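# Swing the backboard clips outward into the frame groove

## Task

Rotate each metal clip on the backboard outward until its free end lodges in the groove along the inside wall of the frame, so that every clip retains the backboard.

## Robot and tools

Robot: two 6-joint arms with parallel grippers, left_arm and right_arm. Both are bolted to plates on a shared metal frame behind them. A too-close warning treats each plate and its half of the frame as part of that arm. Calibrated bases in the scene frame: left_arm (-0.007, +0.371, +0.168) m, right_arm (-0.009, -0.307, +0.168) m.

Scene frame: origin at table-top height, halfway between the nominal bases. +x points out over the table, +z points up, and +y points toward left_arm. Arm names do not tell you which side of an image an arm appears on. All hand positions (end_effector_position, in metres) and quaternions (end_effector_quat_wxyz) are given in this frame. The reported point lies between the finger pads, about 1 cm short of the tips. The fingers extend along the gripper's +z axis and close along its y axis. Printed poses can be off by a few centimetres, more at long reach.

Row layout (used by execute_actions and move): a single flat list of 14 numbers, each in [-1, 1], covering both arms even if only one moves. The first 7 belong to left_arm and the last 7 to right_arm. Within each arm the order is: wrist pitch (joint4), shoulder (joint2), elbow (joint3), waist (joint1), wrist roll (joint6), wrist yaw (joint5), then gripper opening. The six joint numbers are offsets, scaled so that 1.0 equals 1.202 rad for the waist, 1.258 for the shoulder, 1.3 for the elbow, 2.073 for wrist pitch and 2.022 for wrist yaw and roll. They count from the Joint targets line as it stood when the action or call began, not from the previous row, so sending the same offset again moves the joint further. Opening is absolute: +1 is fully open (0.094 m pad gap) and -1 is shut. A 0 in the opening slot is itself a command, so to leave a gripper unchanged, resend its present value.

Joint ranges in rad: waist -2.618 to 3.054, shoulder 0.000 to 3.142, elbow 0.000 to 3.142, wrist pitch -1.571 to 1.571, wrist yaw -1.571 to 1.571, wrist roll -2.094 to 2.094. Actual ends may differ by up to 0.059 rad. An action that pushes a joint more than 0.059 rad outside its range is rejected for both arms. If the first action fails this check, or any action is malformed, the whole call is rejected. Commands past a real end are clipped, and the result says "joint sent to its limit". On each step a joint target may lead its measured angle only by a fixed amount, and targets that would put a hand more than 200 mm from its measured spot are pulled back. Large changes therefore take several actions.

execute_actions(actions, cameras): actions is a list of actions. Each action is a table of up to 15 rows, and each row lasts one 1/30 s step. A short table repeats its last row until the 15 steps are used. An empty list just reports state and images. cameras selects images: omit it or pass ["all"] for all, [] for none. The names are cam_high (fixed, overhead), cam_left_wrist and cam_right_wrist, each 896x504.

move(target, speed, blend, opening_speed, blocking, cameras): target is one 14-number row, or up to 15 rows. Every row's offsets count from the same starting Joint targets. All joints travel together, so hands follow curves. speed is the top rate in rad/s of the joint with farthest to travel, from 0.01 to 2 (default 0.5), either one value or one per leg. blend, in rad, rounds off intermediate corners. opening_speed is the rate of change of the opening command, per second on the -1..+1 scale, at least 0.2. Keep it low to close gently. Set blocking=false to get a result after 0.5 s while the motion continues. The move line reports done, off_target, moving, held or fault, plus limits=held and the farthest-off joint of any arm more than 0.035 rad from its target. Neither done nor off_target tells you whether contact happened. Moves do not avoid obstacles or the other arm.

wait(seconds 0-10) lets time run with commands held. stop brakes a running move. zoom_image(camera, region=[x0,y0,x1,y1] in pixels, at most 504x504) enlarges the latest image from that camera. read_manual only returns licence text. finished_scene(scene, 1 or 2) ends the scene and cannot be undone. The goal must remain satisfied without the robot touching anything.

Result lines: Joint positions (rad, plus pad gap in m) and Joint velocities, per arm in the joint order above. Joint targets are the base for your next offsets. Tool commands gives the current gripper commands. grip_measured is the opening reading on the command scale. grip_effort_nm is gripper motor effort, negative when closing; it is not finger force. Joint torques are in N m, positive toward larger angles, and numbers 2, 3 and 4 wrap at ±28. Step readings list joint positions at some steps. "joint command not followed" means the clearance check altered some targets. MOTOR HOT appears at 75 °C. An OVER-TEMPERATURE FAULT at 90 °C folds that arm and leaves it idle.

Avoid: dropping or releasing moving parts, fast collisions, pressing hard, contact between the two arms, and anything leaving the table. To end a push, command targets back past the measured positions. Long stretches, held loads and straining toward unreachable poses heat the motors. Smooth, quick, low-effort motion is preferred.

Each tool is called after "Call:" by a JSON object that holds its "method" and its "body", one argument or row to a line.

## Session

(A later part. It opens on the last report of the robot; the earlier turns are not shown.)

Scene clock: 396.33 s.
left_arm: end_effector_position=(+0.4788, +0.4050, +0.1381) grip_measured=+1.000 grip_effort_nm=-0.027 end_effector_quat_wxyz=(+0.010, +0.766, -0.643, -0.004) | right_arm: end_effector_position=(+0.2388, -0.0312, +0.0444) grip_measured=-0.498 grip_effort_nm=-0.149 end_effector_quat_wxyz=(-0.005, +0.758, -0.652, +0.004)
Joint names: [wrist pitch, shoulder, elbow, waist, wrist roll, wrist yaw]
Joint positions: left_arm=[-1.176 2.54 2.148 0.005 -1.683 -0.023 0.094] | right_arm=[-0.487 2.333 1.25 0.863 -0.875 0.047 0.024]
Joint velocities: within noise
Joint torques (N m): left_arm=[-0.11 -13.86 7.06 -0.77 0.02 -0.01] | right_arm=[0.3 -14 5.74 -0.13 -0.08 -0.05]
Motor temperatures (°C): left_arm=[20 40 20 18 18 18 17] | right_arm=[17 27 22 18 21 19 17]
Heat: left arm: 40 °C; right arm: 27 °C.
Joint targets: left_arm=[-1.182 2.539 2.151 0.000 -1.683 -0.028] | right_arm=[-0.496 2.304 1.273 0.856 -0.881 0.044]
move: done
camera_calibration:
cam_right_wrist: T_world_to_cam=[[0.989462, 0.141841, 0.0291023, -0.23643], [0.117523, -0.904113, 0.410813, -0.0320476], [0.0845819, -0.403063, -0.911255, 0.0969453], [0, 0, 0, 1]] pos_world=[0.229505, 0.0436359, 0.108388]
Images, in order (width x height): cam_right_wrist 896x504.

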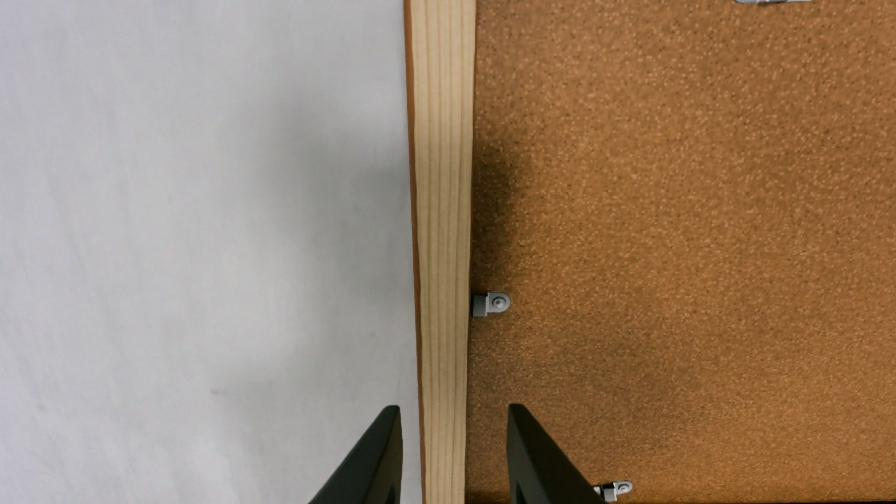

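Call:
{"method": "move", "body": {
  "target": [0,0,0,0,0,0,1, 0.033,0.098,0,0,0,0,-0.5],
  "speed": 0.15,
  "cameras": ["cam_right_wrist"]
}}

Scene clock: 400.67 s.
left_arm: end_effector_position=(+0.4788, +0.4050, +0.1381) grip_measured=+1.000 grip_effort_nm=-0.027 end_effector_quat_wxyz=(+0.010, +0.766, -0.643, -0.004) | right_arm: end_effector_position=(+0.2341, -0.0352, +0.0202) grip_measured=-0.498 grip_effort_nm=-0.139 end_effector_quat_wxyz=(+0.008, +0.759, -0.651, +0.004)
Joint names: [wrist pitch, shoulder, elbow, waist, wrist roll, wrist yaw]
Joint positions: left_arm=[-1.176 2.54 2.148 0.005 -1.683 -0.023 0.094] | right_arm=[-0.446 2.404 1.254 0.863 -0.875 0.047 0.024]
Joint velocities: within noise
Joint torques (N m): left_arm=[-0.09 -13.76 6.94 -0.87 0.06 -0.02] | right_arm=[0.53 -9.17 5.16 -0.1 -0.09 -0.04]
Motor temperatures (°C): left_arm=[20 40 20 18 18 18 17] | right_arm=[17 28 22 18 21 19 17]
Heat: left arm: 40 °C; right arm: 28 °C.
Joint targets: left_arm=[-1.182 2.539 2.151 0.000 -1.683 -0.028] | right_arm=[-0.427 2.427 1.273 0.856 -0.881 0.044]
move: done
camera_calibration:
cam_right_wrist: T_world_to_cam=[[0.989645, 0.143235, 0.00929432, -0.230062], [0.125622, -0.895634, 0.426684, -0.0271518], [0.0694406, -0.421098, -0.904353, 0.0764985], [0, 0, 0, 1]] pos_world=[0.225778, 0.0408483, 0.0829052]
Images, in order (width x height): cam_right_wrist 896x504.

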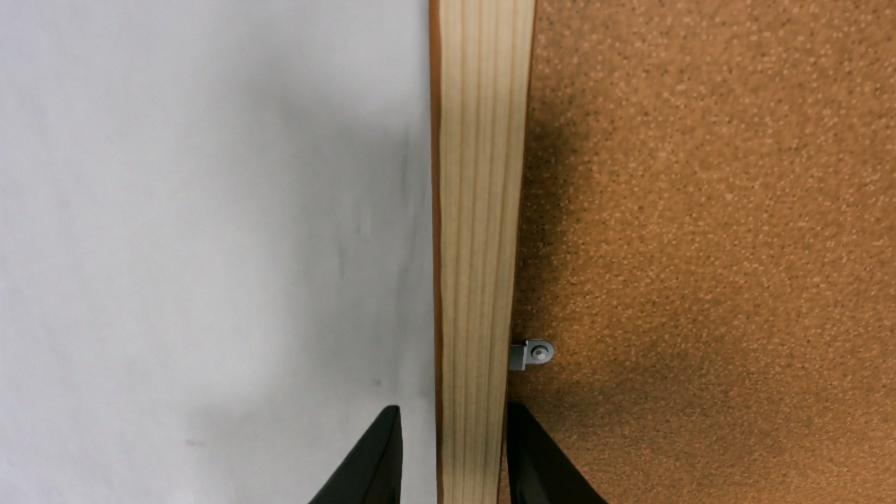

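Call:
{"method": "move", "body": {
  "target": [
    [0,0,0,0,0,0,1, 0,-0.010,0,0,0,0,-0.5],
    [0,0,0,0,0,0,1, 0,-0.010,0,0,0,0,-0.8]
  ],
  "speed": 0.1,
  "opening_speed": 0.3,
  "cameras": ["cam_right_wrist"]
}}

Scene clock: 411.57 s.
left_arm: end_effector_position=(+0.4788, +0.4050, +0.1381) grip_measured=+1.000 grip_effort_nm=-0.027 end_effector_quat_wxyz=(+0.010, +0.766, -0.643, -0.004) | right_arm: end_effector_position=(+0.2366, -0.0333, +0.0202) grip_measured=-0.769 grip_effort_nm=-1.038 end_effector_quat_wxyz=(+0.002, +0.759, -0.652, +0.006)
Joint names: [wrist pitch, shoulder, elbow, waist, wrist roll, wrist yaw]
Joint positions: left_arm=[-1.176 2.54 2.148 0.005 -1.683 -0.023 0.094] | right_arm=[-0.434 2.404 1.254 0.863 -0.875 0.051 0.011]
Joint velocities: within noise
Joint torques (N m): left_arm=[-0.09 -13.96 7.02 -0.73 0.01 -0.05] | right_arm=[0.42 -10.32 5.16 -0.08 -0.08 -0.09]
Motor temperatures (°C): left_arm=[20 40 20 18 18 18 17] | right_arm=[17 27 22 18 21 19 17]
Heat: left arm: 40 °C; right arm: 27 °C.
Joint targets: left_arm=[-1.182 2.539 2.151 0.000 -1.683 -0.028] | right_arm=[-0.427 2.414 1.273 0.856 -0.881 0.044]
move: done
camera_calibration:
cam_right_wrist: T_world_to_cam=[[0.989544, 0.142677, 0.02111, -0.233076], [0.120587, -0.898721, 0.421614, -0.0245318], [0.0791266, -0.41466, -0.90653, 0.0750809], [0, 0, 0, 1]] pos_world=[0.227656, 0.0423403, 0.0833262]
Images, in order (width x height): cam_right_wrist 896x504.

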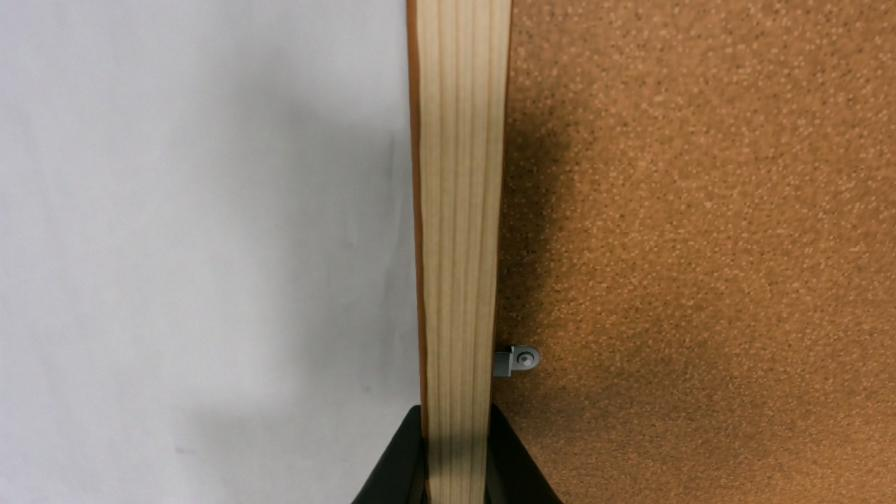

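Call:
{"method": "move", "body": {
  "target": [0,0,0,0,0,0,1, 0.0854,-0.117,-0.2692,0.0283,0.0158,0,-0.8],
  "speed": 0.12,
  "cameras": ["cam_right_wrist","cam_high"]
}}

Scene clock: 418.60 s.
left_arm: end_effector_position=(+0.4788, +0.4050, +0.1381) grip_measured=+1.000 grip_effort_nm=-0.027 end_effector_quat_wxyz=(+0.010, +0.766, -0.643, -0.004) | right_arm: end_effector_position=(+0.1932, -0.0738, +0.0188) grip_measured=-0.771 grip_effort_nm=-1.072 end_effector_quat_wxyz=(-0.005, +0.760, -0.650, +0.006)
Joint names: [wrist pitch, shoulder, elbow, waist, wrist roll, wrist yaw]
Joint positions: left_arm=[-1.176 2.54 2.148 0.005 -1.683 -0.023 0.094] | right_arm=[-0.239 2.276 0.945 0.881 -0.862 0.051 0.011]
Joint velocities: within noise
Joint torques (N m): left_arm=[-0.12 -13.93 7.23 -0.68 0.02 0.02] | right_arm=[0.28 -10.32 1.54 1.32 0.1 -0.08]
Motor temperatures (°C): left_arm=[20 40 20 18 18 18 17] | right_arm=[17 27 22 18 21 19 18]
Heat: left arm: 40 °C; right arm: 27 °C.
Joint targets: left_arm=[-1.182 2.539 2.151 0.000 -1.683 -0.028] | right_arm=[-0.250 2.267 0.923 0.891 -0.849 0.044]
move: done
camera_calibration:
cam_right_wrist: T_world_to_cam=[[0.988591, 0.147128, 0.0322551, -0.183983], [0.120873, -0.902702, 0.412939, -0.0552712], [0.0898718, -0.404329, -0.910187, 0.0591614], [0, 0, 0, 1]] pos_world=[0.183248, 0.00109633, 0.082606]
Images, in order (width x height): cam_high 896x504, cam_right_wrist 896x504.

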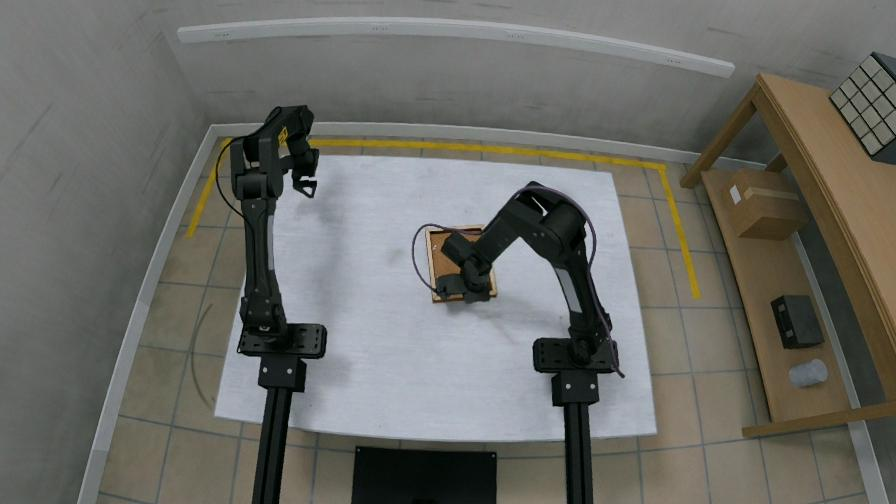

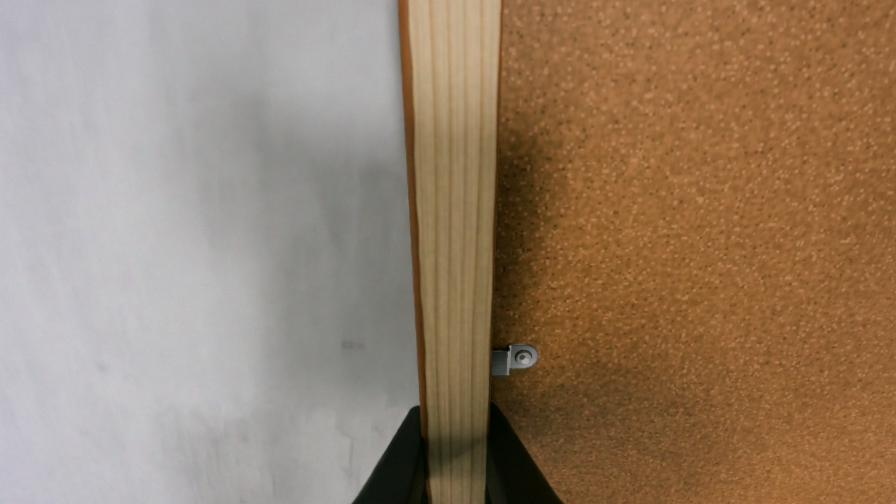

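Call:
{"method": "move", "body": {
  "target": [
    [0,0,0,0,0,0,1, 0,0,0,0,0,0,-0.5],
    [0,0,0,0,0,0,1, -0.0482,-0.0771,0,0,0,0,-0.5],
    [0,0,0,0,0,0,1, -0.374,0.0235,0.6337,-0.152,0.688,0,-0.5]
  ],
  "speed": [0.2,0.2,0.7],
  "opening_speed": 0.5,
  "cameras": ["cam_right_wrist"]
}}

Scene clock: 449.47 s.
left_arm: end_effector_position=(+0.4788, +0.4050, +0.1381) grip_measured=+1.000 grip_effort_nm=-0.022 end_effector_quat_wxyz=(+0.010, +0.766, -0.643, -0.004) | right_arm: end_effector_position=(+0.3244, -0.0379, +0.1584) grip_measured=-0.502 grip_effort_nm=0.061 end_effector_quat_wxyz=(-0.002, -0.081, +0.997, -0.005)
Joint names: [wrist pitch, shoulder, elbow, waist, wrist roll, wrist yaw]
Joint positions: left_arm=[-1.176 2.54 2.148 0.005 -1.683 -0.023 0.094] | right_arm=[-1.017 2.285 1.719 0.712 0.534 0.046 0.023]
Joint velocities: within noise
Joint torques (N m): left_arm=[-0.13 -14.01 7.01 -0.9 0.02 -0.05] | right_arm=[0.25 -11.28 7.28 0.17 0.05 -0.04]
Motor temperatures (°C): left_arm=[20 41 20 18 18 18 17] | right_arm=[17 27 22 18 21 19 18]
Heat: left arm: 41 °C; right arm: 27 °C.
Joint targets: left_arm=[-1.182 2.539 2.151 0.000 -1.683 -0.028] | right_arm=[-1.026 2.297 1.747 0.708 0.542 0.044]
move: done
camera_calibration:
cam_right_wrist: T_world_to_cam=[[0.153435, -0.98783, 0.0254747, -0.094517], [-0.900732, -0.129212, 0.414713, 0.264035], [-0.406375, -0.0865775, -0.909596, 0.361956], [0, 0, 0, 1]] pos_world=[0.399417, -0.0279131, 0.222143]
Images, in order (width x height): cam_right_wrist 896x504.

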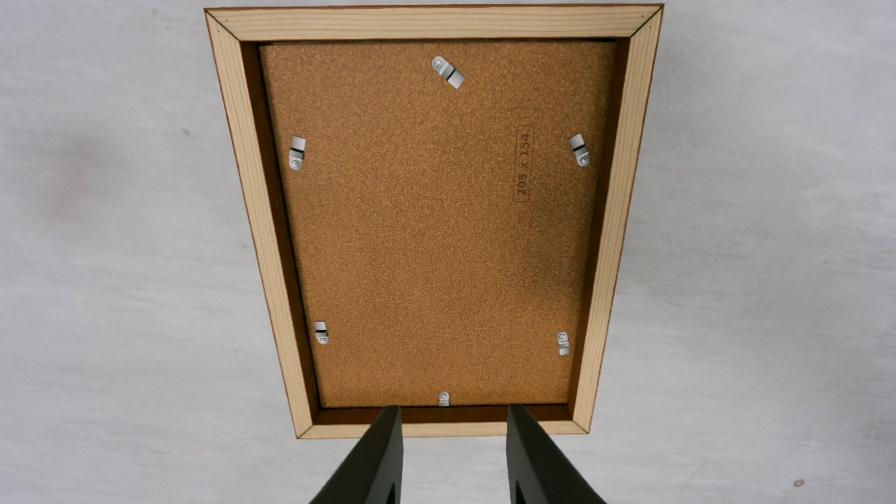

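Call:
{"method": "move", "body": {
  "target": [0,0,0,0,0,0,1, 0.0265,0.3776,0.3446,-0.0911,-0.8363,0,0.22],
  "speed": 0.9,
  "opening_speed": 0.6,
  "cameras": ["cam_right_wrist"]
}}

Scene clock: 487.93 s.
left_arm: end_effector_position=(+0.4788, +0.4050, +0.1381) grip_measured=+1.000 grip_effort_nm=-0.022 end_effector_quat_wxyz=(+0.010, +0.766, -0.643, -0.004) | right_arm: end_effector_position=(+0.4074, -0.0334, +0.0469) grip_measured=+0.218 grip_effort_nm=0.056 end_effector_quat_wxyz=(+0.005, +0.761, -0.649, +0.002)
Joint names: [wrist pitch, shoulder, elbow, waist, wrist roll, wrist yaw]
Joint positions: left_arm=[-1.176 2.54 2.148 0.005 -1.683 -0.023 0.094] | right_arm=[-0.978 2.761 2.159 0.604 -1.141 0.046 0.057]
Joint velocities: within noise
Joint torques (N m): left_arm=[-0.13 -13.85 7.08 -0.73 0.05 -0.01] | right_arm=[0.42 -13.98 7.79 0.18 -0.11 -0.04]
Motor temperatures (°C): left_arm=[20 41 20 18 18 18 17] | right_arm=[17 26 24 18 21 19 18]
Heat: left arm: 41 °C; right arm: 26 °C.
Joint targets: left_arm=[-1.182 2.539 2.151 0.000 -1.683 -0.028] | right_arm=[-0.971 2.772 2.194 0.599 -1.149 0.044]
move: off_target (right_arm); right_arm: the elbow is farthest, 0.036 rad from its target
camera_calibration:
cam_right_wrist: T_world_to_cam=[[0.988833, 0.148704, 0.00981898, -0.401558], [0.130891, -0.898102, 0.419858, -0.0605398], [0.0712531, -0.413884, -0.907537, 0.0890703], [0, 0, 0, 1]] pos_world=[0.398652, 0.0422073, 0.110196]
Images, in order (width x height): cam_right_wrist 896x504.

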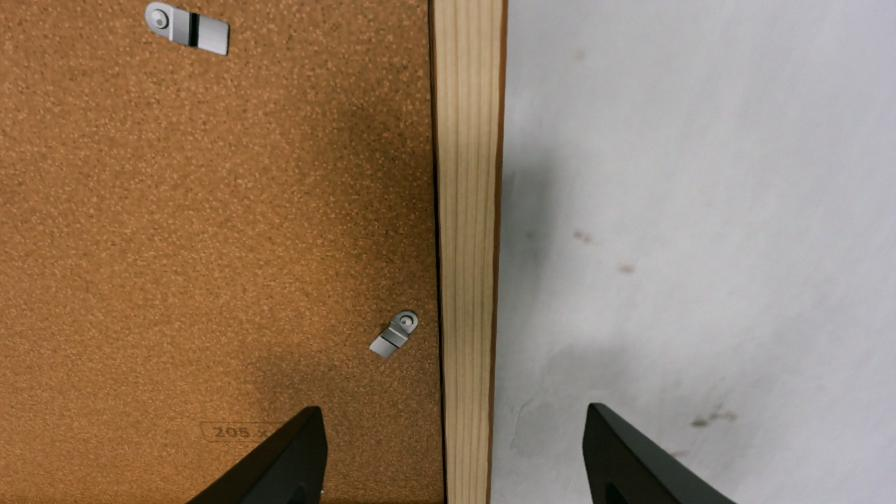

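Call:
{"method": "move", "body": {
  "target": [0,0,0,0,0,0,1, 0.0183,0.0254,0,0,0,0,0.22],
  "speed": 0.15,
  "cameras": ["cam_right_wrist"]
}}

Scene clock: 516.07 s.
left_arm: end_effector_position=(+0.4788, +0.4050, +0.1381) grip_measured=+1.000 grip_effort_nm=-0.032 end_effector_quat_wxyz=(+0.010, +0.766, -0.643, -0.004) | right_arm: end_effector_position=(+0.4099, -0.0310, +0.0331) grip_measured=+0.218 grip_effort_nm=0.066 end_effector_quat_wxyz=(+0.000, +0.761, -0.649, +0.003)
Joint names: [wrist pitch, shoulder, elbow, waist, wrist roll, wrist yaw]
Joint positions: left_arm=[-1.176 2.54 2.148 0.005 -1.683 -0.023 0.094] | right_arm=[-0.941 2.792 2.165 0.604 -1.142 0.046 0.057]
Joint velocities: within noise
Joint torques (N m): left_arm=[-0.12 -13.78 7.04 -0.81 0.01 -0.03] | right_arm=[0.44 -13.97 7.36 0.23 -0.11 -0.03]
Motor temperatures (°C): left_arm=[20 42 20 18 18 18 17] | right_arm=[17 28 24 18 21 19 18]
Heat: left arm: 42 °C; right arm: 28 °C.
Joint targets: left_arm=[-1.182 2.539 2.151 0.000 -1.683 -0.028] | right_arm=[-0.933 2.804 2.194 0.599 -1.149 0.044]
move: done
camera_calibration:
cam_right_wrist: T_world_to_cam=[[0.988588, 0.149289, 0.0201686, -0.404487], [0.127536, -0.900658, 0.415392, -0.0515285], [0.0801783, -0.408079, -0.909419, 0.0739134], [0, 0, 0, 1]] pos_world=[0.400517, 0.0441384, 0.0967808]
Images, in order (width x height): cam_right_wrist 896x504.

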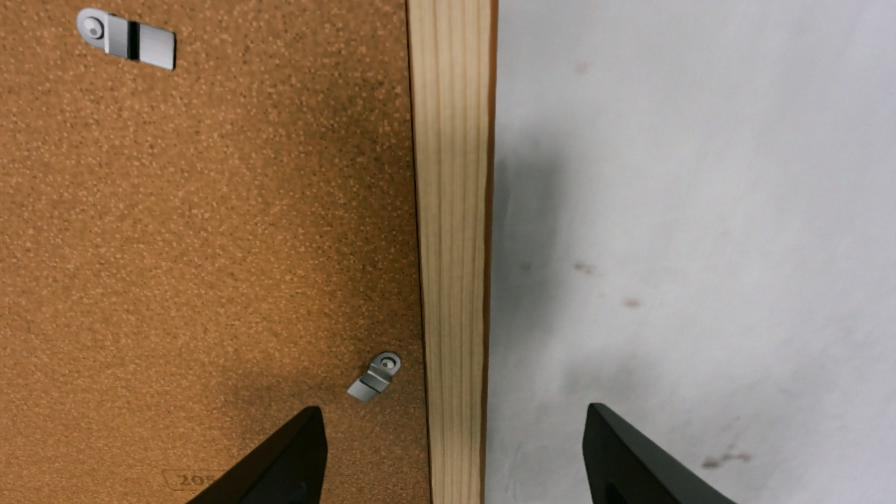

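Call:
{"method": "move", "body": {
  "target": [0,0,0,0,0,0,1, 0.0212,0.0143,-0.0554,-0.0058,-0.0035,0,0.22],
  "speed": 0.1,
  "cameras": ["cam_right_wrist"]
}}

Scene clock: 535.97 s.
left_arm: end_effector_position=(+0.4788, +0.4050, +0.1381) grip_measured=+1.000 grip_effort_nm=-0.037 end_effector_quat_wxyz=(+0.010, +0.766, -0.643, -0.004) | right_arm: end_effector_position=(+0.4106, -0.0333, +0.0230) grip_measured=+0.218 grip_effort_nm=0.056 end_effector_quat_wxyz=(-0.003, +0.761, -0.649, +0.004)
Joint names: [wrist pitch, shoulder, elbow, waist, wrist roll, wrist yaw]
Joint positions: left_arm=[-1.176 2.54 2.148 0.005 -1.683 -0.023 0.094] | right_arm=[-0.903 2.803 2.143 0.598 -1.149 0.046 0.057]
Joint velocities: within noise
Joint torques (N m): left_arm=[-0.1 -13.87 7.13 -0.85 0.03 -0.03] | right_arm=[0.51 -13.3 3.64 0.03 -0.11 -0.04]
Motor temperatures (°C): left_arm=[20 42 20 18 18 18 17] | right_arm=[17 31 24 18 21 19 17]
Heat: left arm: 42 °C; right arm: 31 °C.
Joint targets: left_arm=[-1.182 2.539 2.151 0.000 -1.683 -0.028] | right_arm=[-0.889 2.822 2.122 0.591 -1.156 0.044]
move: done
camera_calibration:
cam_right_wrist: T_world_to_cam=[[0.988335, 0.15009, 0.0258331, -0.404647], [0.126177, -0.901955, 0.412985, -0.048854], [0.085285, -0.404908, -0.910371, 0.0617083], [0, 0, 0, 1]] pos_world=[0.400828, 0.0416553, 0.0868067]
Images, in order (width x height): cam_right_wrist 896x504.

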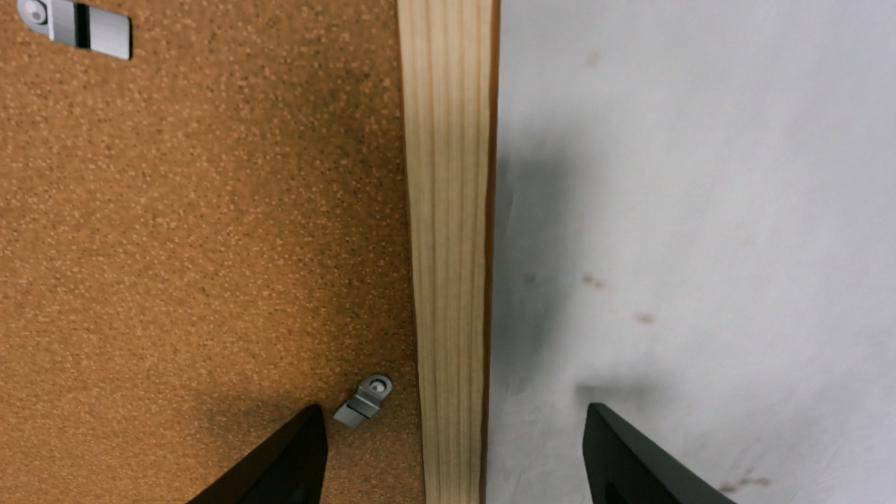

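Call:
{"method": "move", "body": {
  "target": [0,0,0,0,0,0,1, 0.003,0.008,-0.012,0.0015,0,0,0.22],
  "speed": 0.1,
  "cameras": ["cam_right_wrist"]
}}

Scene clock: 542.13 s.
left_arm: end_effector_position=(+0.4788, +0.4050, +0.1381) grip_measured=+1.000 grip_effort_nm=-0.032 end_effector_quat_wxyz=(+0.010, +0.766, -0.643, -0.004) | right_arm: end_effector_position=(+0.4098, -0.0337, +0.0217) grip_measured=+0.218 grip_effort_nm=0.061 end_effector_quat_wxyz=(-0.002, +0.761, -0.649, +0.004)
Joint names: [wrist pitch, shoulder, elbow, waist, wrist roll, wrist yaw]
Joint positions: left_arm=[-1.176 2.54 2.148 0.005 -1.683 -0.023 0.094] | right_arm=[-0.899 2.803 2.138 0.598 -1.149 0.046 0.057]
Joint velocities: within noise
Joint torques (N m): left_arm=[-0.12 -13.71 7.12 -0.85 0.04 -0.03] | right_arm=[0.55 -12.36 3 0.18 -0.09 -0.04]
Motor temperatures (°C): left_arm=[20 42 20 18 18 18 17] | right_arm=[17 31 23 18 21 19 17]
Heat: left arm: 42 °C; right arm: 31 °C.
Joint targets: left_arm=[-1.182 2.539 2.151 0.000 -1.683 -0.028] | right_arm=[-0.883 2.832 2.107 0.593 -1.156 0.044]
move: done
camera_calibration:
cam_right_wrist: T_world_to_cam=[[0.9883, 0.150548, 0.0244472, -0.403688], [0.127103, -0.901551, 0.413582, -0.0490475], [0.0843043, -0.405636, -0.910139, 0.0608388], [0, 0, 0, 1]] pos_world=[0.40007, 0.041234, 0.0855259]
Images, in order (width x height): cam_right_wrist 896x504.

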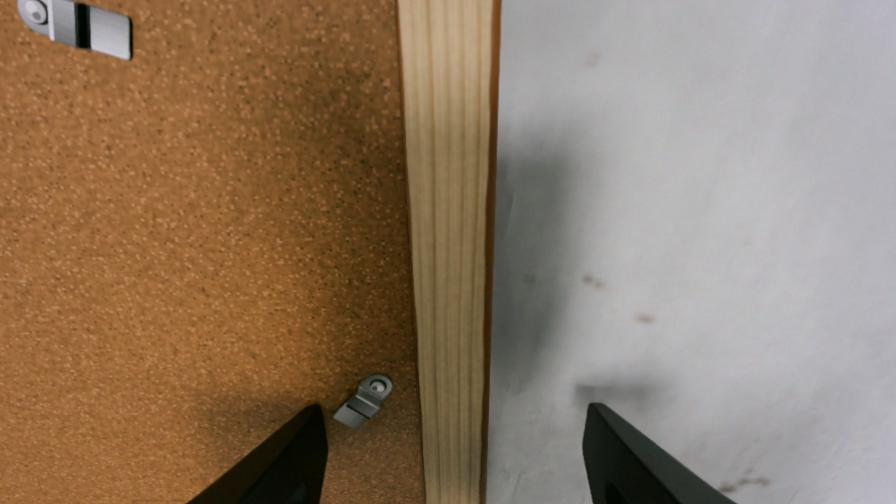

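Call:
{"method": "move", "body": {
  "target": [
    [0,0,0,0,0,0,1, 0,0,0,0,0,0,0.22],
    [0,0,0,0,0,0,1, 0,0.0,0.0,0,0,0,-0.3]
  ],
  "speed": 0.1,
  "opening_speed": 0.4,
  "cameras": ["cam_right_wrist"]
}}

Scene clock: 548.17 s.
left_arm: end_effector_position=(+0.4788, +0.4050, +0.1381) grip_measured=+1.000 grip_effort_nm=-0.022 end_effector_quat_wxyz=(+0.010, +0.766, -0.643, -0.004) | right_arm: end_effector_position=(+0.4004, -0.0357, +0.0208) grip_measured=-0.297 grip_effort_nm=-0.193 end_effector_quat_wxyz=(+0.011, +0.762, -0.648, -0.010)
Joint names: [wrist pitch, shoulder, elbow, waist, wrist roll, wrist yaw]
Joint positions: left_arm=[-1.176 2.54 2.148 0.005 -1.683 -0.023 0.094] | right_arm=[-0.928 2.803 2.133 0.598 -1.149 0.026 0.033]
Joint velocities: within noise
Joint torques (N m): left_arm=[-0.11 -13.83 7.04 -0.8 0 -0.01] | right_arm=[0.79 -12.33 3.23 0.16 -0.1 0.16]
Motor temperatures (°C): left_arm=[20 42 20 18 18 18 17] | right_arm=[17 31 23 18 21 19 17]
Heat: left arm: 42 °C; right arm: 31 °C.
Joint targets: left_arm=[-1.182 2.539 2.151 0.000 -1.683 -0.028] | right_arm=[-0.883 2.832 2.107 0.593 -1.156 0.044]
move: off_target (right_arm); right_arm: the wrist pitch is farthest, 0.045 rad from its target
camera_calibration:
cam_right_wrist: T_world_to_cam=[[0.988262, 0.152078, -0.0145016, -0.393223], [0.144574, -0.900363, 0.410421, -0.0561282], [0.0493594, -0.4077, -0.911781, 0.0739259], [0, 0, 0, 1]] pos_world=[0.393073, 0.0394045, 0.084738]
Images, in order (width x height): cam_right_wrist 896x504.

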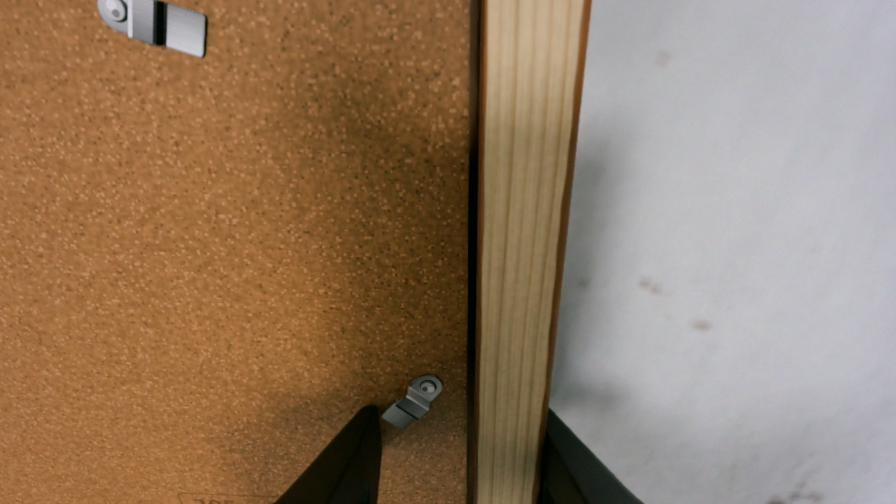

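Call:
{"method": "move", "body": {
  "target": [
    [0,0,0,0,0,0,1, 0,-0.008,0,0,0,0,-0.3],
    [0,0,0,0,0,0,1, 0,-0.008,0.0,0,0,0,-0.45]
  ],
  "speed": 0.1,
  "opening_speed": 0.3,
  "cameras": ["cam_right_wrist"]
}}

Scene clock: 556.10 s.
left_arm: end_effector_position=(+0.4788, +0.4050, +0.1381) grip_measured=+1.000 grip_effort_nm=-0.032 end_effector_quat_wxyz=(+0.010, +0.766, -0.643, -0.004) | right_arm: end_effector_position=(+0.4030, -0.0350, +0.0207) grip_measured=-0.446 grip_effort_nm=-0.252 end_effector_quat_wxyz=(+0.007, +0.762, -0.648, -0.007)
Joint names: [wrist pitch, shoulder, elbow, waist, wrist roll, wrist yaw]
Joint positions: left_arm=[-1.176 2.54 2.148 0.005 -1.683 -0.023 0.094] | right_arm=[-0.918 2.803 2.133 0.598 -1.15 0.031 0.026]
Joint velocities: within noise
Joint torques (N m): left_arm=[-0.08 -13.85 7.01 -0.73 0.02 -0.04] | right_arm=[0.7 -13.18 3.22 0.18 -0.1 0.11]
Motor temperatures (°C): left_arm=[20 43 21 18 18 18 17] | right_arm=[17 31 23 18 21 19 17]
Heat: left arm: 43 °C; right arm: 31 °C.
Joint targets: left_arm=[-1.182 2.539 2.151 0.000 -1.683 -0.028] | right_arm=[-0.883 2.822 2.107 0.593 -1.156 0.044]
move: done; target 2's new numbers were sent with right_arm's wrist pitch 0.045 rad from that target
camera_calibration:
cam_right_wrist: T_world_to_cam=[[0.988233, 0.152919, -0.00323456, -0.396083], [0.140765, -0.901007, 0.410332, -0.0543055], [0.0598331, -0.405959, -0.911931, 0.0698755], [0, 0, 0, 1]] pos_world=[0.394885, 0.0400055, 0.0847237]
Images, in order (width x height): cam_right_wrist 896x504.

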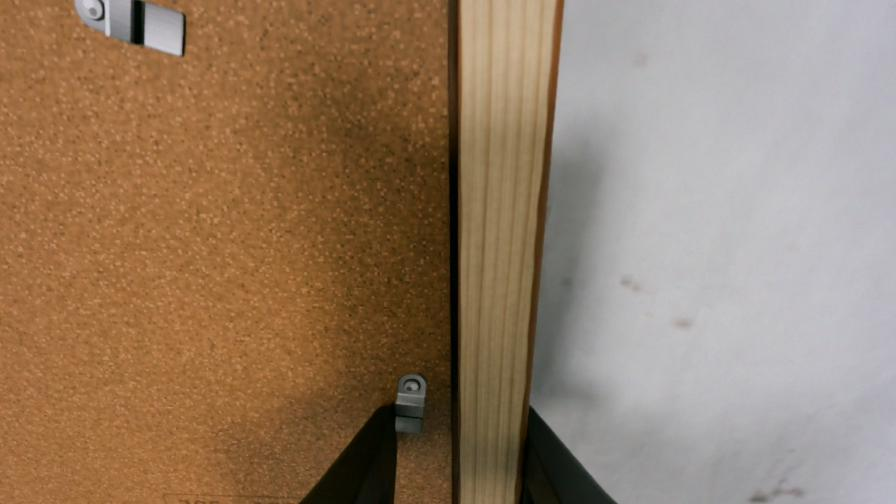

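Call:
{"method": "move", "body": {
  "target": [
    [0,0,0,0,0,0,1, 0,0,0,0,0,0,-0.45],
    [0,0,0,0,0,0,1, 0,0,0.0,0,0,0,-0.58]
  ],
  "speed": 0.1,
  "opening_speed": 0.2,
  "cameras": ["cam_right_wrist"]
}}

Scene clock: 560.77 s.
left_arm: end_effector_position=(+0.4788, +0.4050, +0.1381) grip_measured=+1.000 grip_effort_nm=-0.022 end_effector_quat_wxyz=(+0.010, +0.766, -0.643, -0.004) | right_arm: end_effector_position=(+0.4056, -0.0344, +0.0209) grip_measured=-0.576 grip_effort_nm=-0.271 end_effector_quat_wxyz=(+0.003, +0.763, -0.646, -0.003)
Joint names: [wrist pitch, shoulder, elbow, waist, wrist roll, wrist yaw]
Joint positions: left_arm=[-1.176 2.54 2.148 0.005 -1.683 -0.023 0.094] | right_arm=[-0.908 2.802 2.133 0.598 -1.154 0.036 0.02]
Joint velocities: within noise
Joint torques (N m): left_arm=[-0.11 -13.9 7.13 -0.79 0.02 -0.01] | right_arm=[0.62 -13.18 3.26 0.2 -0.06 0.07]
Motor temperatures (°C): left_arm=[20 43 21 18 18 18 17] | right_arm=[17 31 23 18 21 19 17]
Heat: left arm: 43 °C; right arm: 31 °C.
Joint targets: left_arm=[-1.182 2.539 2.151 0.000 -1.683 -0.028] | right_arm=[-0.883 2.822 2.107 0.593 -1.156 0.044]
move: done
camera_calibration:
cam_right_wrist: T_world_to_cam=[[0.987728, 0.155981, 0.00800185, -0.398652], [0.138955, -0.900996, 0.410972, -0.0535063], [0.0713133, -0.404817, -0.911613, 0.0654549], [0, 0, 0, 1]] pos_world=[0.396527, 0.0404703, 0.0848491]
Images, in order (width x height): cam_right_wrist 896x504.

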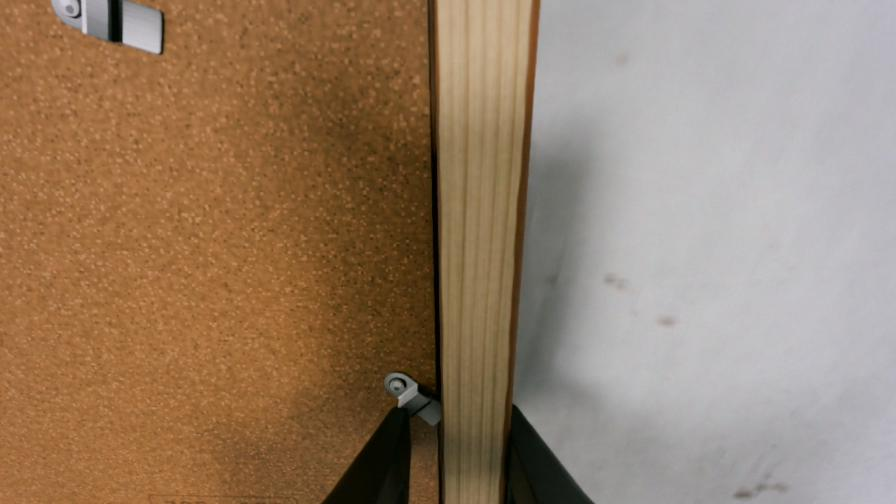

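Excellent. Continue to −.67.

Call:
{"method": "move", "body": {
  "target": [
    [0,0,0,0,0,0,1, 0,0,0,0,0,0,-0.58],
    [0,0,0,0,0,0,1, 0,0,0.0,0,0,0,-0.67]
  ],
  "speed": 0.1,
  "opening_speed": 0.2,
  "cameras": ["cam_right_wrist"]
}}

Scene clock: 564.90 s.
left_arm: end_effector_position=(+0.4788, +0.4050, +0.1381) grip_measured=+1.000 grip_effort_nm=-0.022 end_effector_quat_wxyz=(+0.010, +0.766, -0.643, -0.004) | right_arm: end_effector_position=(+0.4077, -0.0341, +0.0210) grip_measured=-0.666 grip_effort_nm=-0.237 end_effector_quat_wxyz=(+0.000, +0.763, -0.647, +0.001)
Joint names: [wrist pitch, shoulder, elbow, waist, wrist roll, wrist yaw]
Joint positions: left_arm=[-1.176 2.54 2.148 0.005 -1.683 -0.023 0.094] | right_arm=[-0.901 2.802 2.133 0.598 -1.154 0.041 0.016]
Joint velocities: within noise
Joint torques (N m): left_arm=[-0.05 -13.81 7.19 -0.8 0.03 -0.04] | right_arm=[0.56 -13.18 3.32 0.24 -0.06 0.01]
Motor temperatures (°C): left_arm=[20 43 21 18 18 18 17] | right_arm=[17 30 22 18 21 19 17]
Heat: left arm: 43 °C; right arm: 30 °C.
Joint targets: left_arm=[-1.182 2.539 2.151 0.000 -1.683 -0.028] | right_arm=[-0.883 2.822 2.107 0.593 -1.156 0.044]
move: done
camera_calibration:
cam_right_wrist: T_world_to_cam=[[0.987659, 0.155695, 0.0169918, -0.400925], [0.134951, -0.901053, 0.412178, -0.051991], [0.0794847, -0.404798, -0.910945, 0.062242], [0, 0, 0, 1]] pos_world=[0.398046, 0.0407709, 0.084941]
Images, in order (width x height): cam_right_wrist 896x504.

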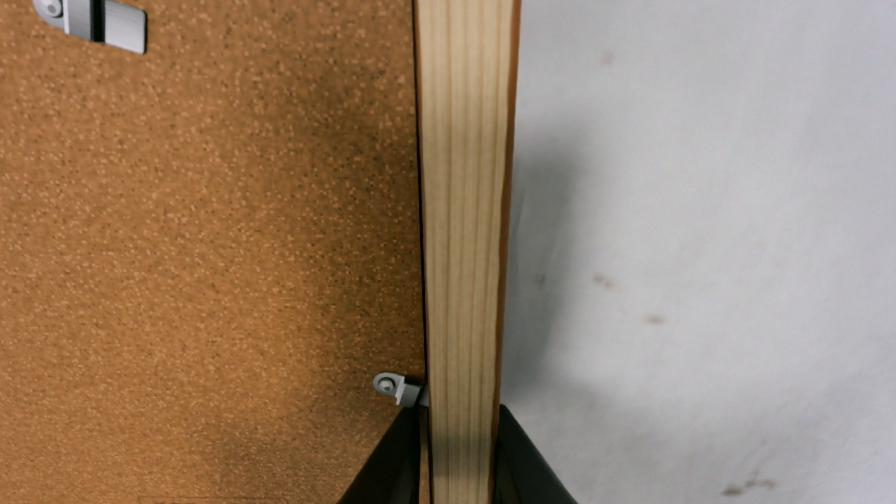

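Call:
{"method": "move", "body": {
  "target": [
    [0,0,0,0,0,0,1, 0,0,0,0,0,0,-0.67],
    [0,0,0,0,0,0,1, 0,0,0.0,0,0,0,-0.70]
  ],
  "speed": 0.1,
  "opening_speed": 0.2,
  "cameras": ["cam_right_wrist"]
}}

Call:
{"method": "zoom_image", "body": {
  "camera": "cam_right_wrist",
  "region": [320, 330, 520, 480]
}}

Scene clock: 570.77 s.
left_arm: end_effector_position=(+0.4788, +0.4050, +0.1381) grip_measured=+1.000 grip_effort_nm=-0.042 end_effector_quat_wxyz=(+0.010, +0.766, -0.643, -0.004) | right_arm: end_effector_position=(+0.4084, -0.0340, +0.0210) grip_measured=-0.697 grip_effort_nm=-0.217 end_effector_quat_wxyz=(-0.001, +0.763, -0.647, +0.002)
Joint names: [wrist pitch, shoulder, elbow, waist, wrist roll, wrist yaw]
Joint positions: left_arm=[-1.176 2.54 2.148 0.005 -1.683 -0.023 0.094] | right_arm=[-0.898 2.802 2.133 0.598 -1.154 0.043 0.014]
Joint velocities: within noise
Joint torques (N m): left_arm=[-0.11 -13.86 7.09 -0.68 0 -0.07] | right_arm=[0.54 -13.23 3.28 0.2 -0.07 -0.01]
Motor temperatures (°C): left_arm=[20 43 21 18 18 18 17] | right_arm=[17 30 22 18 21 19 17]
Heat: left arm: 43 °C; right arm: 30 °C.
Joint targets: left_arm=[-1.182 2.539 2.151 0.000 -1.683 -0.028] | right_arm=[-0.882 2.822 2.107 0.593 -1.156 0.044]
move: done
camera_calibration:
cam_right_wrist: T_world_to_cam=[[0.987615, 0.155589, 0.0202086, -0.401723], [0.133501, -0.901015, 0.412733, -0.051437], [0.0824249, -0.404924, -0.910628, 0.0610051], [0, 0, 0, 1]] pos_world=[0.398586, 0.0408605, 0.084901]
Images, in order (width x height): cam_right_wrist 896x504.

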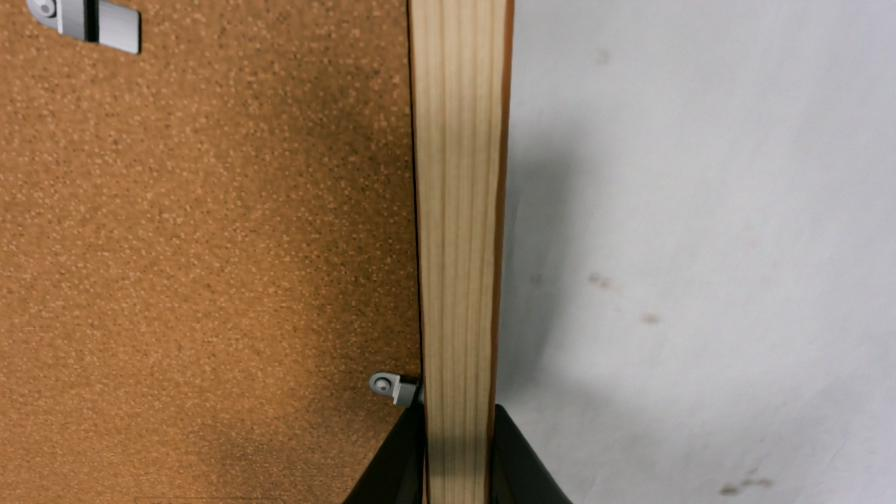

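Scaled by 2.520.

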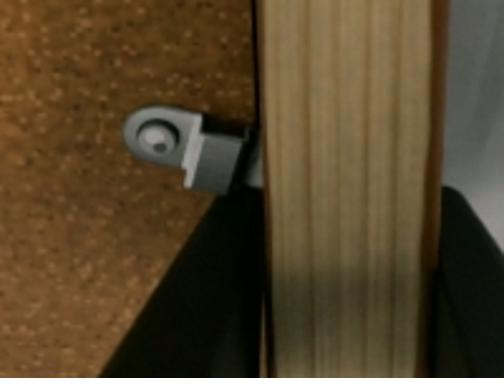

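Call:
{"method": "move", "body": {
  "target": [
    [0,0,0,0,0,0,1, 0,0,0,0,0,0,-0.70],
    [0,0,0,0,0,0,1, 0,0,0.0,0,0,0,-0.735]
  ],
  "speed": 0.1,
  "opening_speed": 0.2,
  "cameras": ["cam_right_wrist"]
}}

Call:
{"method": "zoom_image", "body": {
  "camera": "cam_right_wrist",
  "region": [320, 330, 520, 480]
}}

Scene clock: 576.37 s.
left_arm: end_effector_position=(+0.4788, +0.4050, +0.1381) grip_measured=+1.000 grip_effort_nm=-0.032 end_effector_quat_wxyz=(+0.010, +0.766, -0.643, -0.004) | right_arm: end_effector_position=(+0.4091, -0.0339, +0.0210) grip_measured=-0.732 grip_effort_nm=-0.217 end_effector_quat_wxyz=(-0.002, +0.763, -0.647, +0.003)
Joint names: [wrist pitch, shoulder, elbow, waist, wrist roll, wrist yaw]
Joint positions: left_arm=[-1.176 2.54 2.148 0.005 -1.683 -0.023 0.094] | right_arm=[-0.896 2.802 2.133 0.598 -1.154 0.045 0.013]
Joint velocities: within noise
Joint torques (N m): left_arm=[-0.12 -13.86 7.1 -0.88 0.03 -0.04] | right_arm=[0.52 -13.19 3.28 0.21 -0.06 -0.03]
Motor temperatures (°C): left_arm=[20 43 21 18 18 18 17] | right_arm=[17 30 22 18 21 19 17]
Heat: left arm: 43 °C; right arm: 30 °C.
Joint targets: left_arm=[-1.182 2.539 2.151 0.000 -1.683 -0.028] | right_arm=[-0.883 2.822 2.107 0.593 -1.156 0.044]
move: done
camera_calibration:
cam_right_wrist: T_world_to_cam=[[0.987566, 0.155473, 0.0232677, -0.402488], [0.132132, -0.901109, 0.412969, -0.0508571], [0.0851721, -0.40476, -0.910448, 0.0598837], [0, 0, 0, 1]] pos_world=[0.399103, 0.0409865, 0.0848884]
Images, in order (width x height): cam_right_wrist 896x504.

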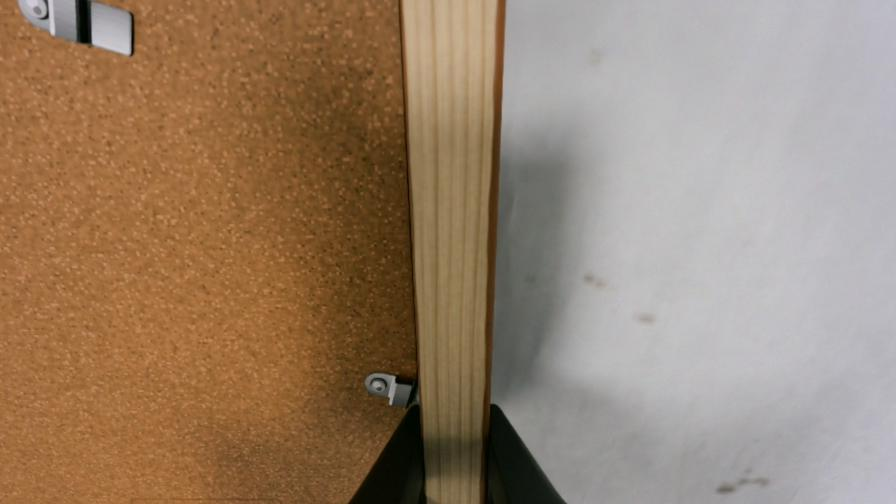

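Scaled by 2.520.

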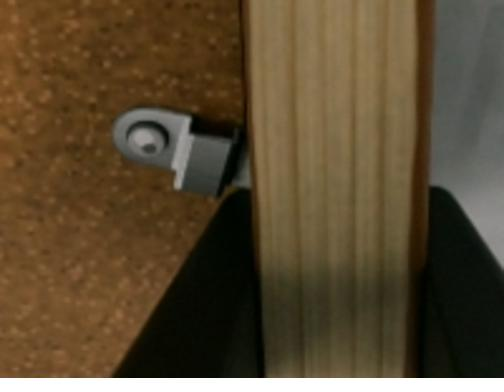

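Call:
{"method": "move", "body": {
  "target": [
    [0,0,0,0,0,0,1, 0,0,0,0,0,0,-0.35],
    [0,0,0,0,0,0,1, 0,-0.035,0,0,0,0,-0.35],
    [0,0,0,0,0,0,1, 0,-0.035,0,0.0135,0.004,0,-0.35],
    [0,0,0,0,0,0,1, 0,0,0,0.0135,0.004,0,-0.35]
  ],
  "speed": 0.15,
  "opening_speed": 0.5,
  "cameras": ["cam_right_wrist"]
}}

Call:
{"method": "zoom_image", "body": {
  "camera": "cam_right_wrist",
  "region": [320, 330, 520, 480]
}}

Scene clock: 593.50 s.
left_arm: end_effector_position=(+0.4788, +0.4050, +0.1381) grip_measured=+1.000 grip_effort_nm=-0.027 end_effector_quat_wxyz=(+0.010, +0.766, -0.643, -0.004) | right_arm: end_effector_position=(+0.4181, -0.0321, +0.0234) grip_measured=-0.352 grip_effort_nm=0.071 end_effector_quat_wxyz=(-0.017, +0.761, -0.648, +0.014)
Joint names: [wrist pitch, shoulder, elbow, waist, wrist roll, wrist yaw]
Joint positions: left_arm=[-1.176 2.54 2.148 0.005 -1.683 -0.023 0.094] | right_arm=[-0.866 2.797 2.133 0.597 -1.154 0.058 0.03]
Joint velocities: within noise
Joint torques (N m): left_arm=[-0.12 -13.81 7.04 -0.9 0.01 0.02] | right_arm=[0.28 -12.83 3.36 1.92 0.03 -0.15]
Motor temperatures (°C): left_arm=[20 43 21 18 18 18 17] | right_arm=[17 30 22 18 21 19 17]
Heat: left arm: 43 °C; right arm: 30 °C.
Joint targets: left_arm=[-1.182 2.539 2.151 0.000 -1.683 -0.028] | right_arm=[-0.883 2.822 2.107 0.610 -1.148 0.044]
move: done
camera_calibration:
cam_right_wrist: T_world_to_cam=[[0.986707, 0.151265, 0.0594051, -0.412281], [0.113999, -0.904775, 0.41035, -0.0438319], [0.11582, -0.398123, -0.909991, 0.0494057], [0, 0, 0, 1]] pos_world=[0.406075, 0.0423752, 0.0874368]
Images, in order (width x height): cam_right_wrist 896x504.

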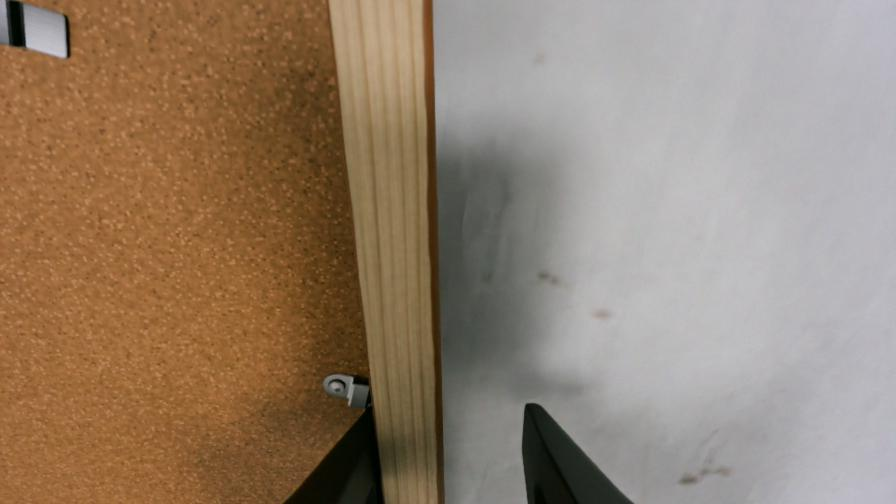

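Scaled by 2.520.

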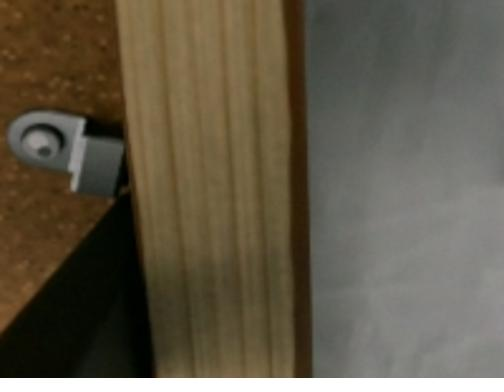

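Call:
{"method": "move", "body": {
  "target": [0,0,0,0,0,0,1, -0.02,-0.050,0,0,0,0,-0.2],
  "speed": 0.2,
  "opening_speed": 0.5,
  "cameras": ["cam_right_wrist"]
}}

Call:
{"method": "zoom_image", "body": {
  "camera": "cam_right_wrist",
  "region": [320, 280, 520, 430]
}}

Scene clock: 597.90 s.
left_arm: end_effector_position=(+0.4788, +0.4050, +0.1381) grip_measured=+1.000 grip_effort_nm=-0.032 end_effector_quat_wxyz=(+0.010, +0.766, -0.643, -0.004) | right_arm: end_effector_position=(+0.4070, -0.0373, +0.0232) grip_measured=-0.202 grip_effort_nm=0.066 end_effector_quat_wxyz=(+0.005, +0.763, -0.646, +0.008)
Joint names: [wrist pitch, shoulder, elbow, waist, wrist roll, wrist yaw]
Joint positions: left_arm=[-1.176 2.54 2.148 0.005 -1.683 -0.023 0.094] | right_arm=[-0.907 2.793 2.124 0.6 -1.154 0.058 0.037]
Joint velocities: within noise
Joint torques (N m): left_arm=[-0.11 -13.9 7.23 -0.79 0.02 -0.03] | right_arm=[0.16 -18.19 3.88 1.55 0.01 -0.15]
Motor temperatures (°C): left_arm=[20 43 21 18 18 18 17] | right_arm=[17 30 22 18 21 19 17]
Heat: left arm: 43 °C; right arm: 30 °C.
Joint targets: left_arm=[-1.182 2.539 2.151 0.000 -1.683 -0.028] | right_arm=[-0.924 2.759 2.107 0.610 -1.148 0.044]
move: done
camera_calibration:
cam_right_wrist: T_world_to_cam=[[0.987365, 0.157405, 0.0182611, -0.399621], [0.13456, -0.893712, 0.427986, -0.0555619], [0.0836875, -0.420121, -0.903601, 0.0605315], [0, 0, 0, 1]] pos_world=[0.396983, 0.0386768, 0.0857736]
Images, in order (width x height): cam_right_wrist 896x504.

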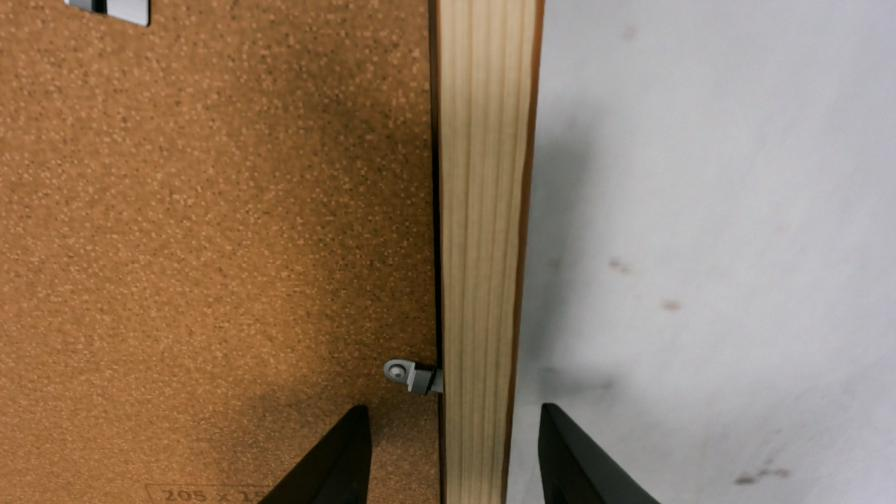

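Scaled by 2.520.

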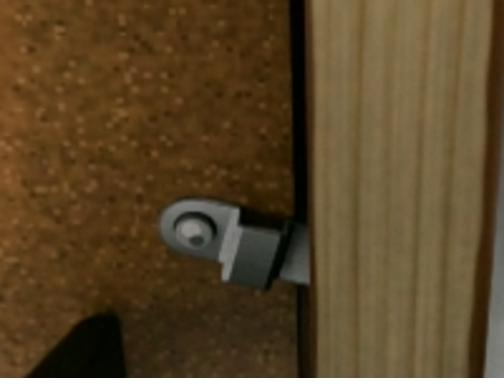

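Call:
{"method": "move", "body": {
  "target": [0,0,0,0,0,0,1, -0.003,-0.012,0.005,0.002,0,0,-0.1],
  "speed": 0.2,
  "cameras": ["cam_right_wrist"]
}}

Scene clock: 602.07 s.
left_arm: end_effector_position=(+0.4788, +0.4050, +0.1381) grip_measured=+1.000 grip_effort_nm=-0.027 end_effector_quat_wxyz=(+0.010, +0.766, -0.643, -0.004) | right_arm: end_effector_position=(+0.4057, -0.0383, +0.0256) grip_measured=-0.102 grip_effort_nm=0.061 end_effector_quat_wxyz=(+0.008, +0.763, -0.646, +0.007)
Joint names: [wrist pitch, shoulder, elbow, waist, wrist roll, wrist yaw]
Joint positions: left_arm=[-1.176 2.54 2.148 0.005 -1.683 -0.023 0.094] | right_arm=[-0.919 2.788 2.124 0.6 -1.154 0.058 0.042]
Joint velocities: within noise
Joint torques (N m): left_arm=[-0.13 -13.89 7.16 -0.84 0.02 -0.03] | right_arm=[0.22 -19.23 4.3 1.81 0.02 -0.15]
Motor temperatures (°C): left_arm=[20 43 21 18 18 18 17] | right_arm=[17 32 22 18 21 19 17]
Heat: left arm: 43 °C; right arm: 32 °C.
Joint targets: left_arm=[-1.182 2.539 2.151 0.000 -1.683 -0.028] | right_arm=[-0.930 2.744 2.113 0.612 -1.148 0.044]
move: off_target (right_arm); right_arm: the shoulder is farthest, 0.044 rad from its target
camera_calibration:
cam_right_wrist: T_world_to_cam=[[0.987409, 0.157733, 0.0120107, -0.398059], [0.137263, -0.892053, 0.430581, -0.058381], [0.0786312, -0.423511, -0.902472, 0.0642755], [0, 0, 0, 1]] pos_world=[0.396006, 0.0379296, 0.0879255]
Images, in order (width x height): cam_right_wrist 896x504.

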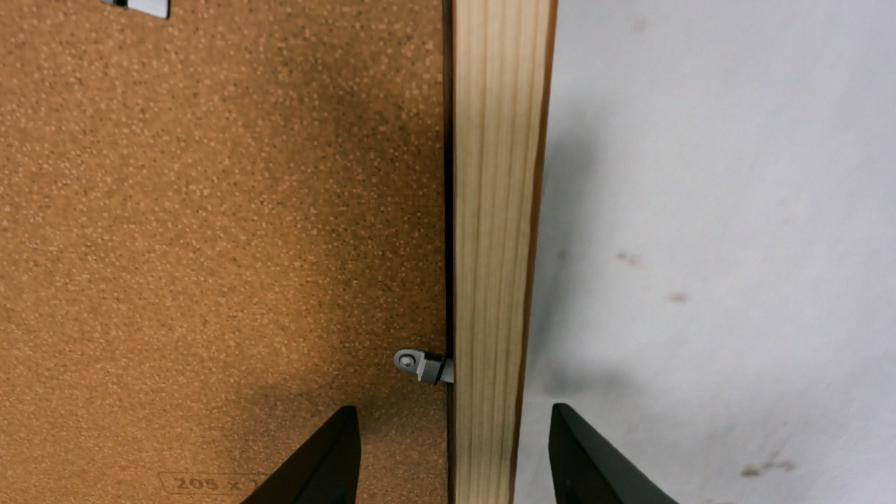

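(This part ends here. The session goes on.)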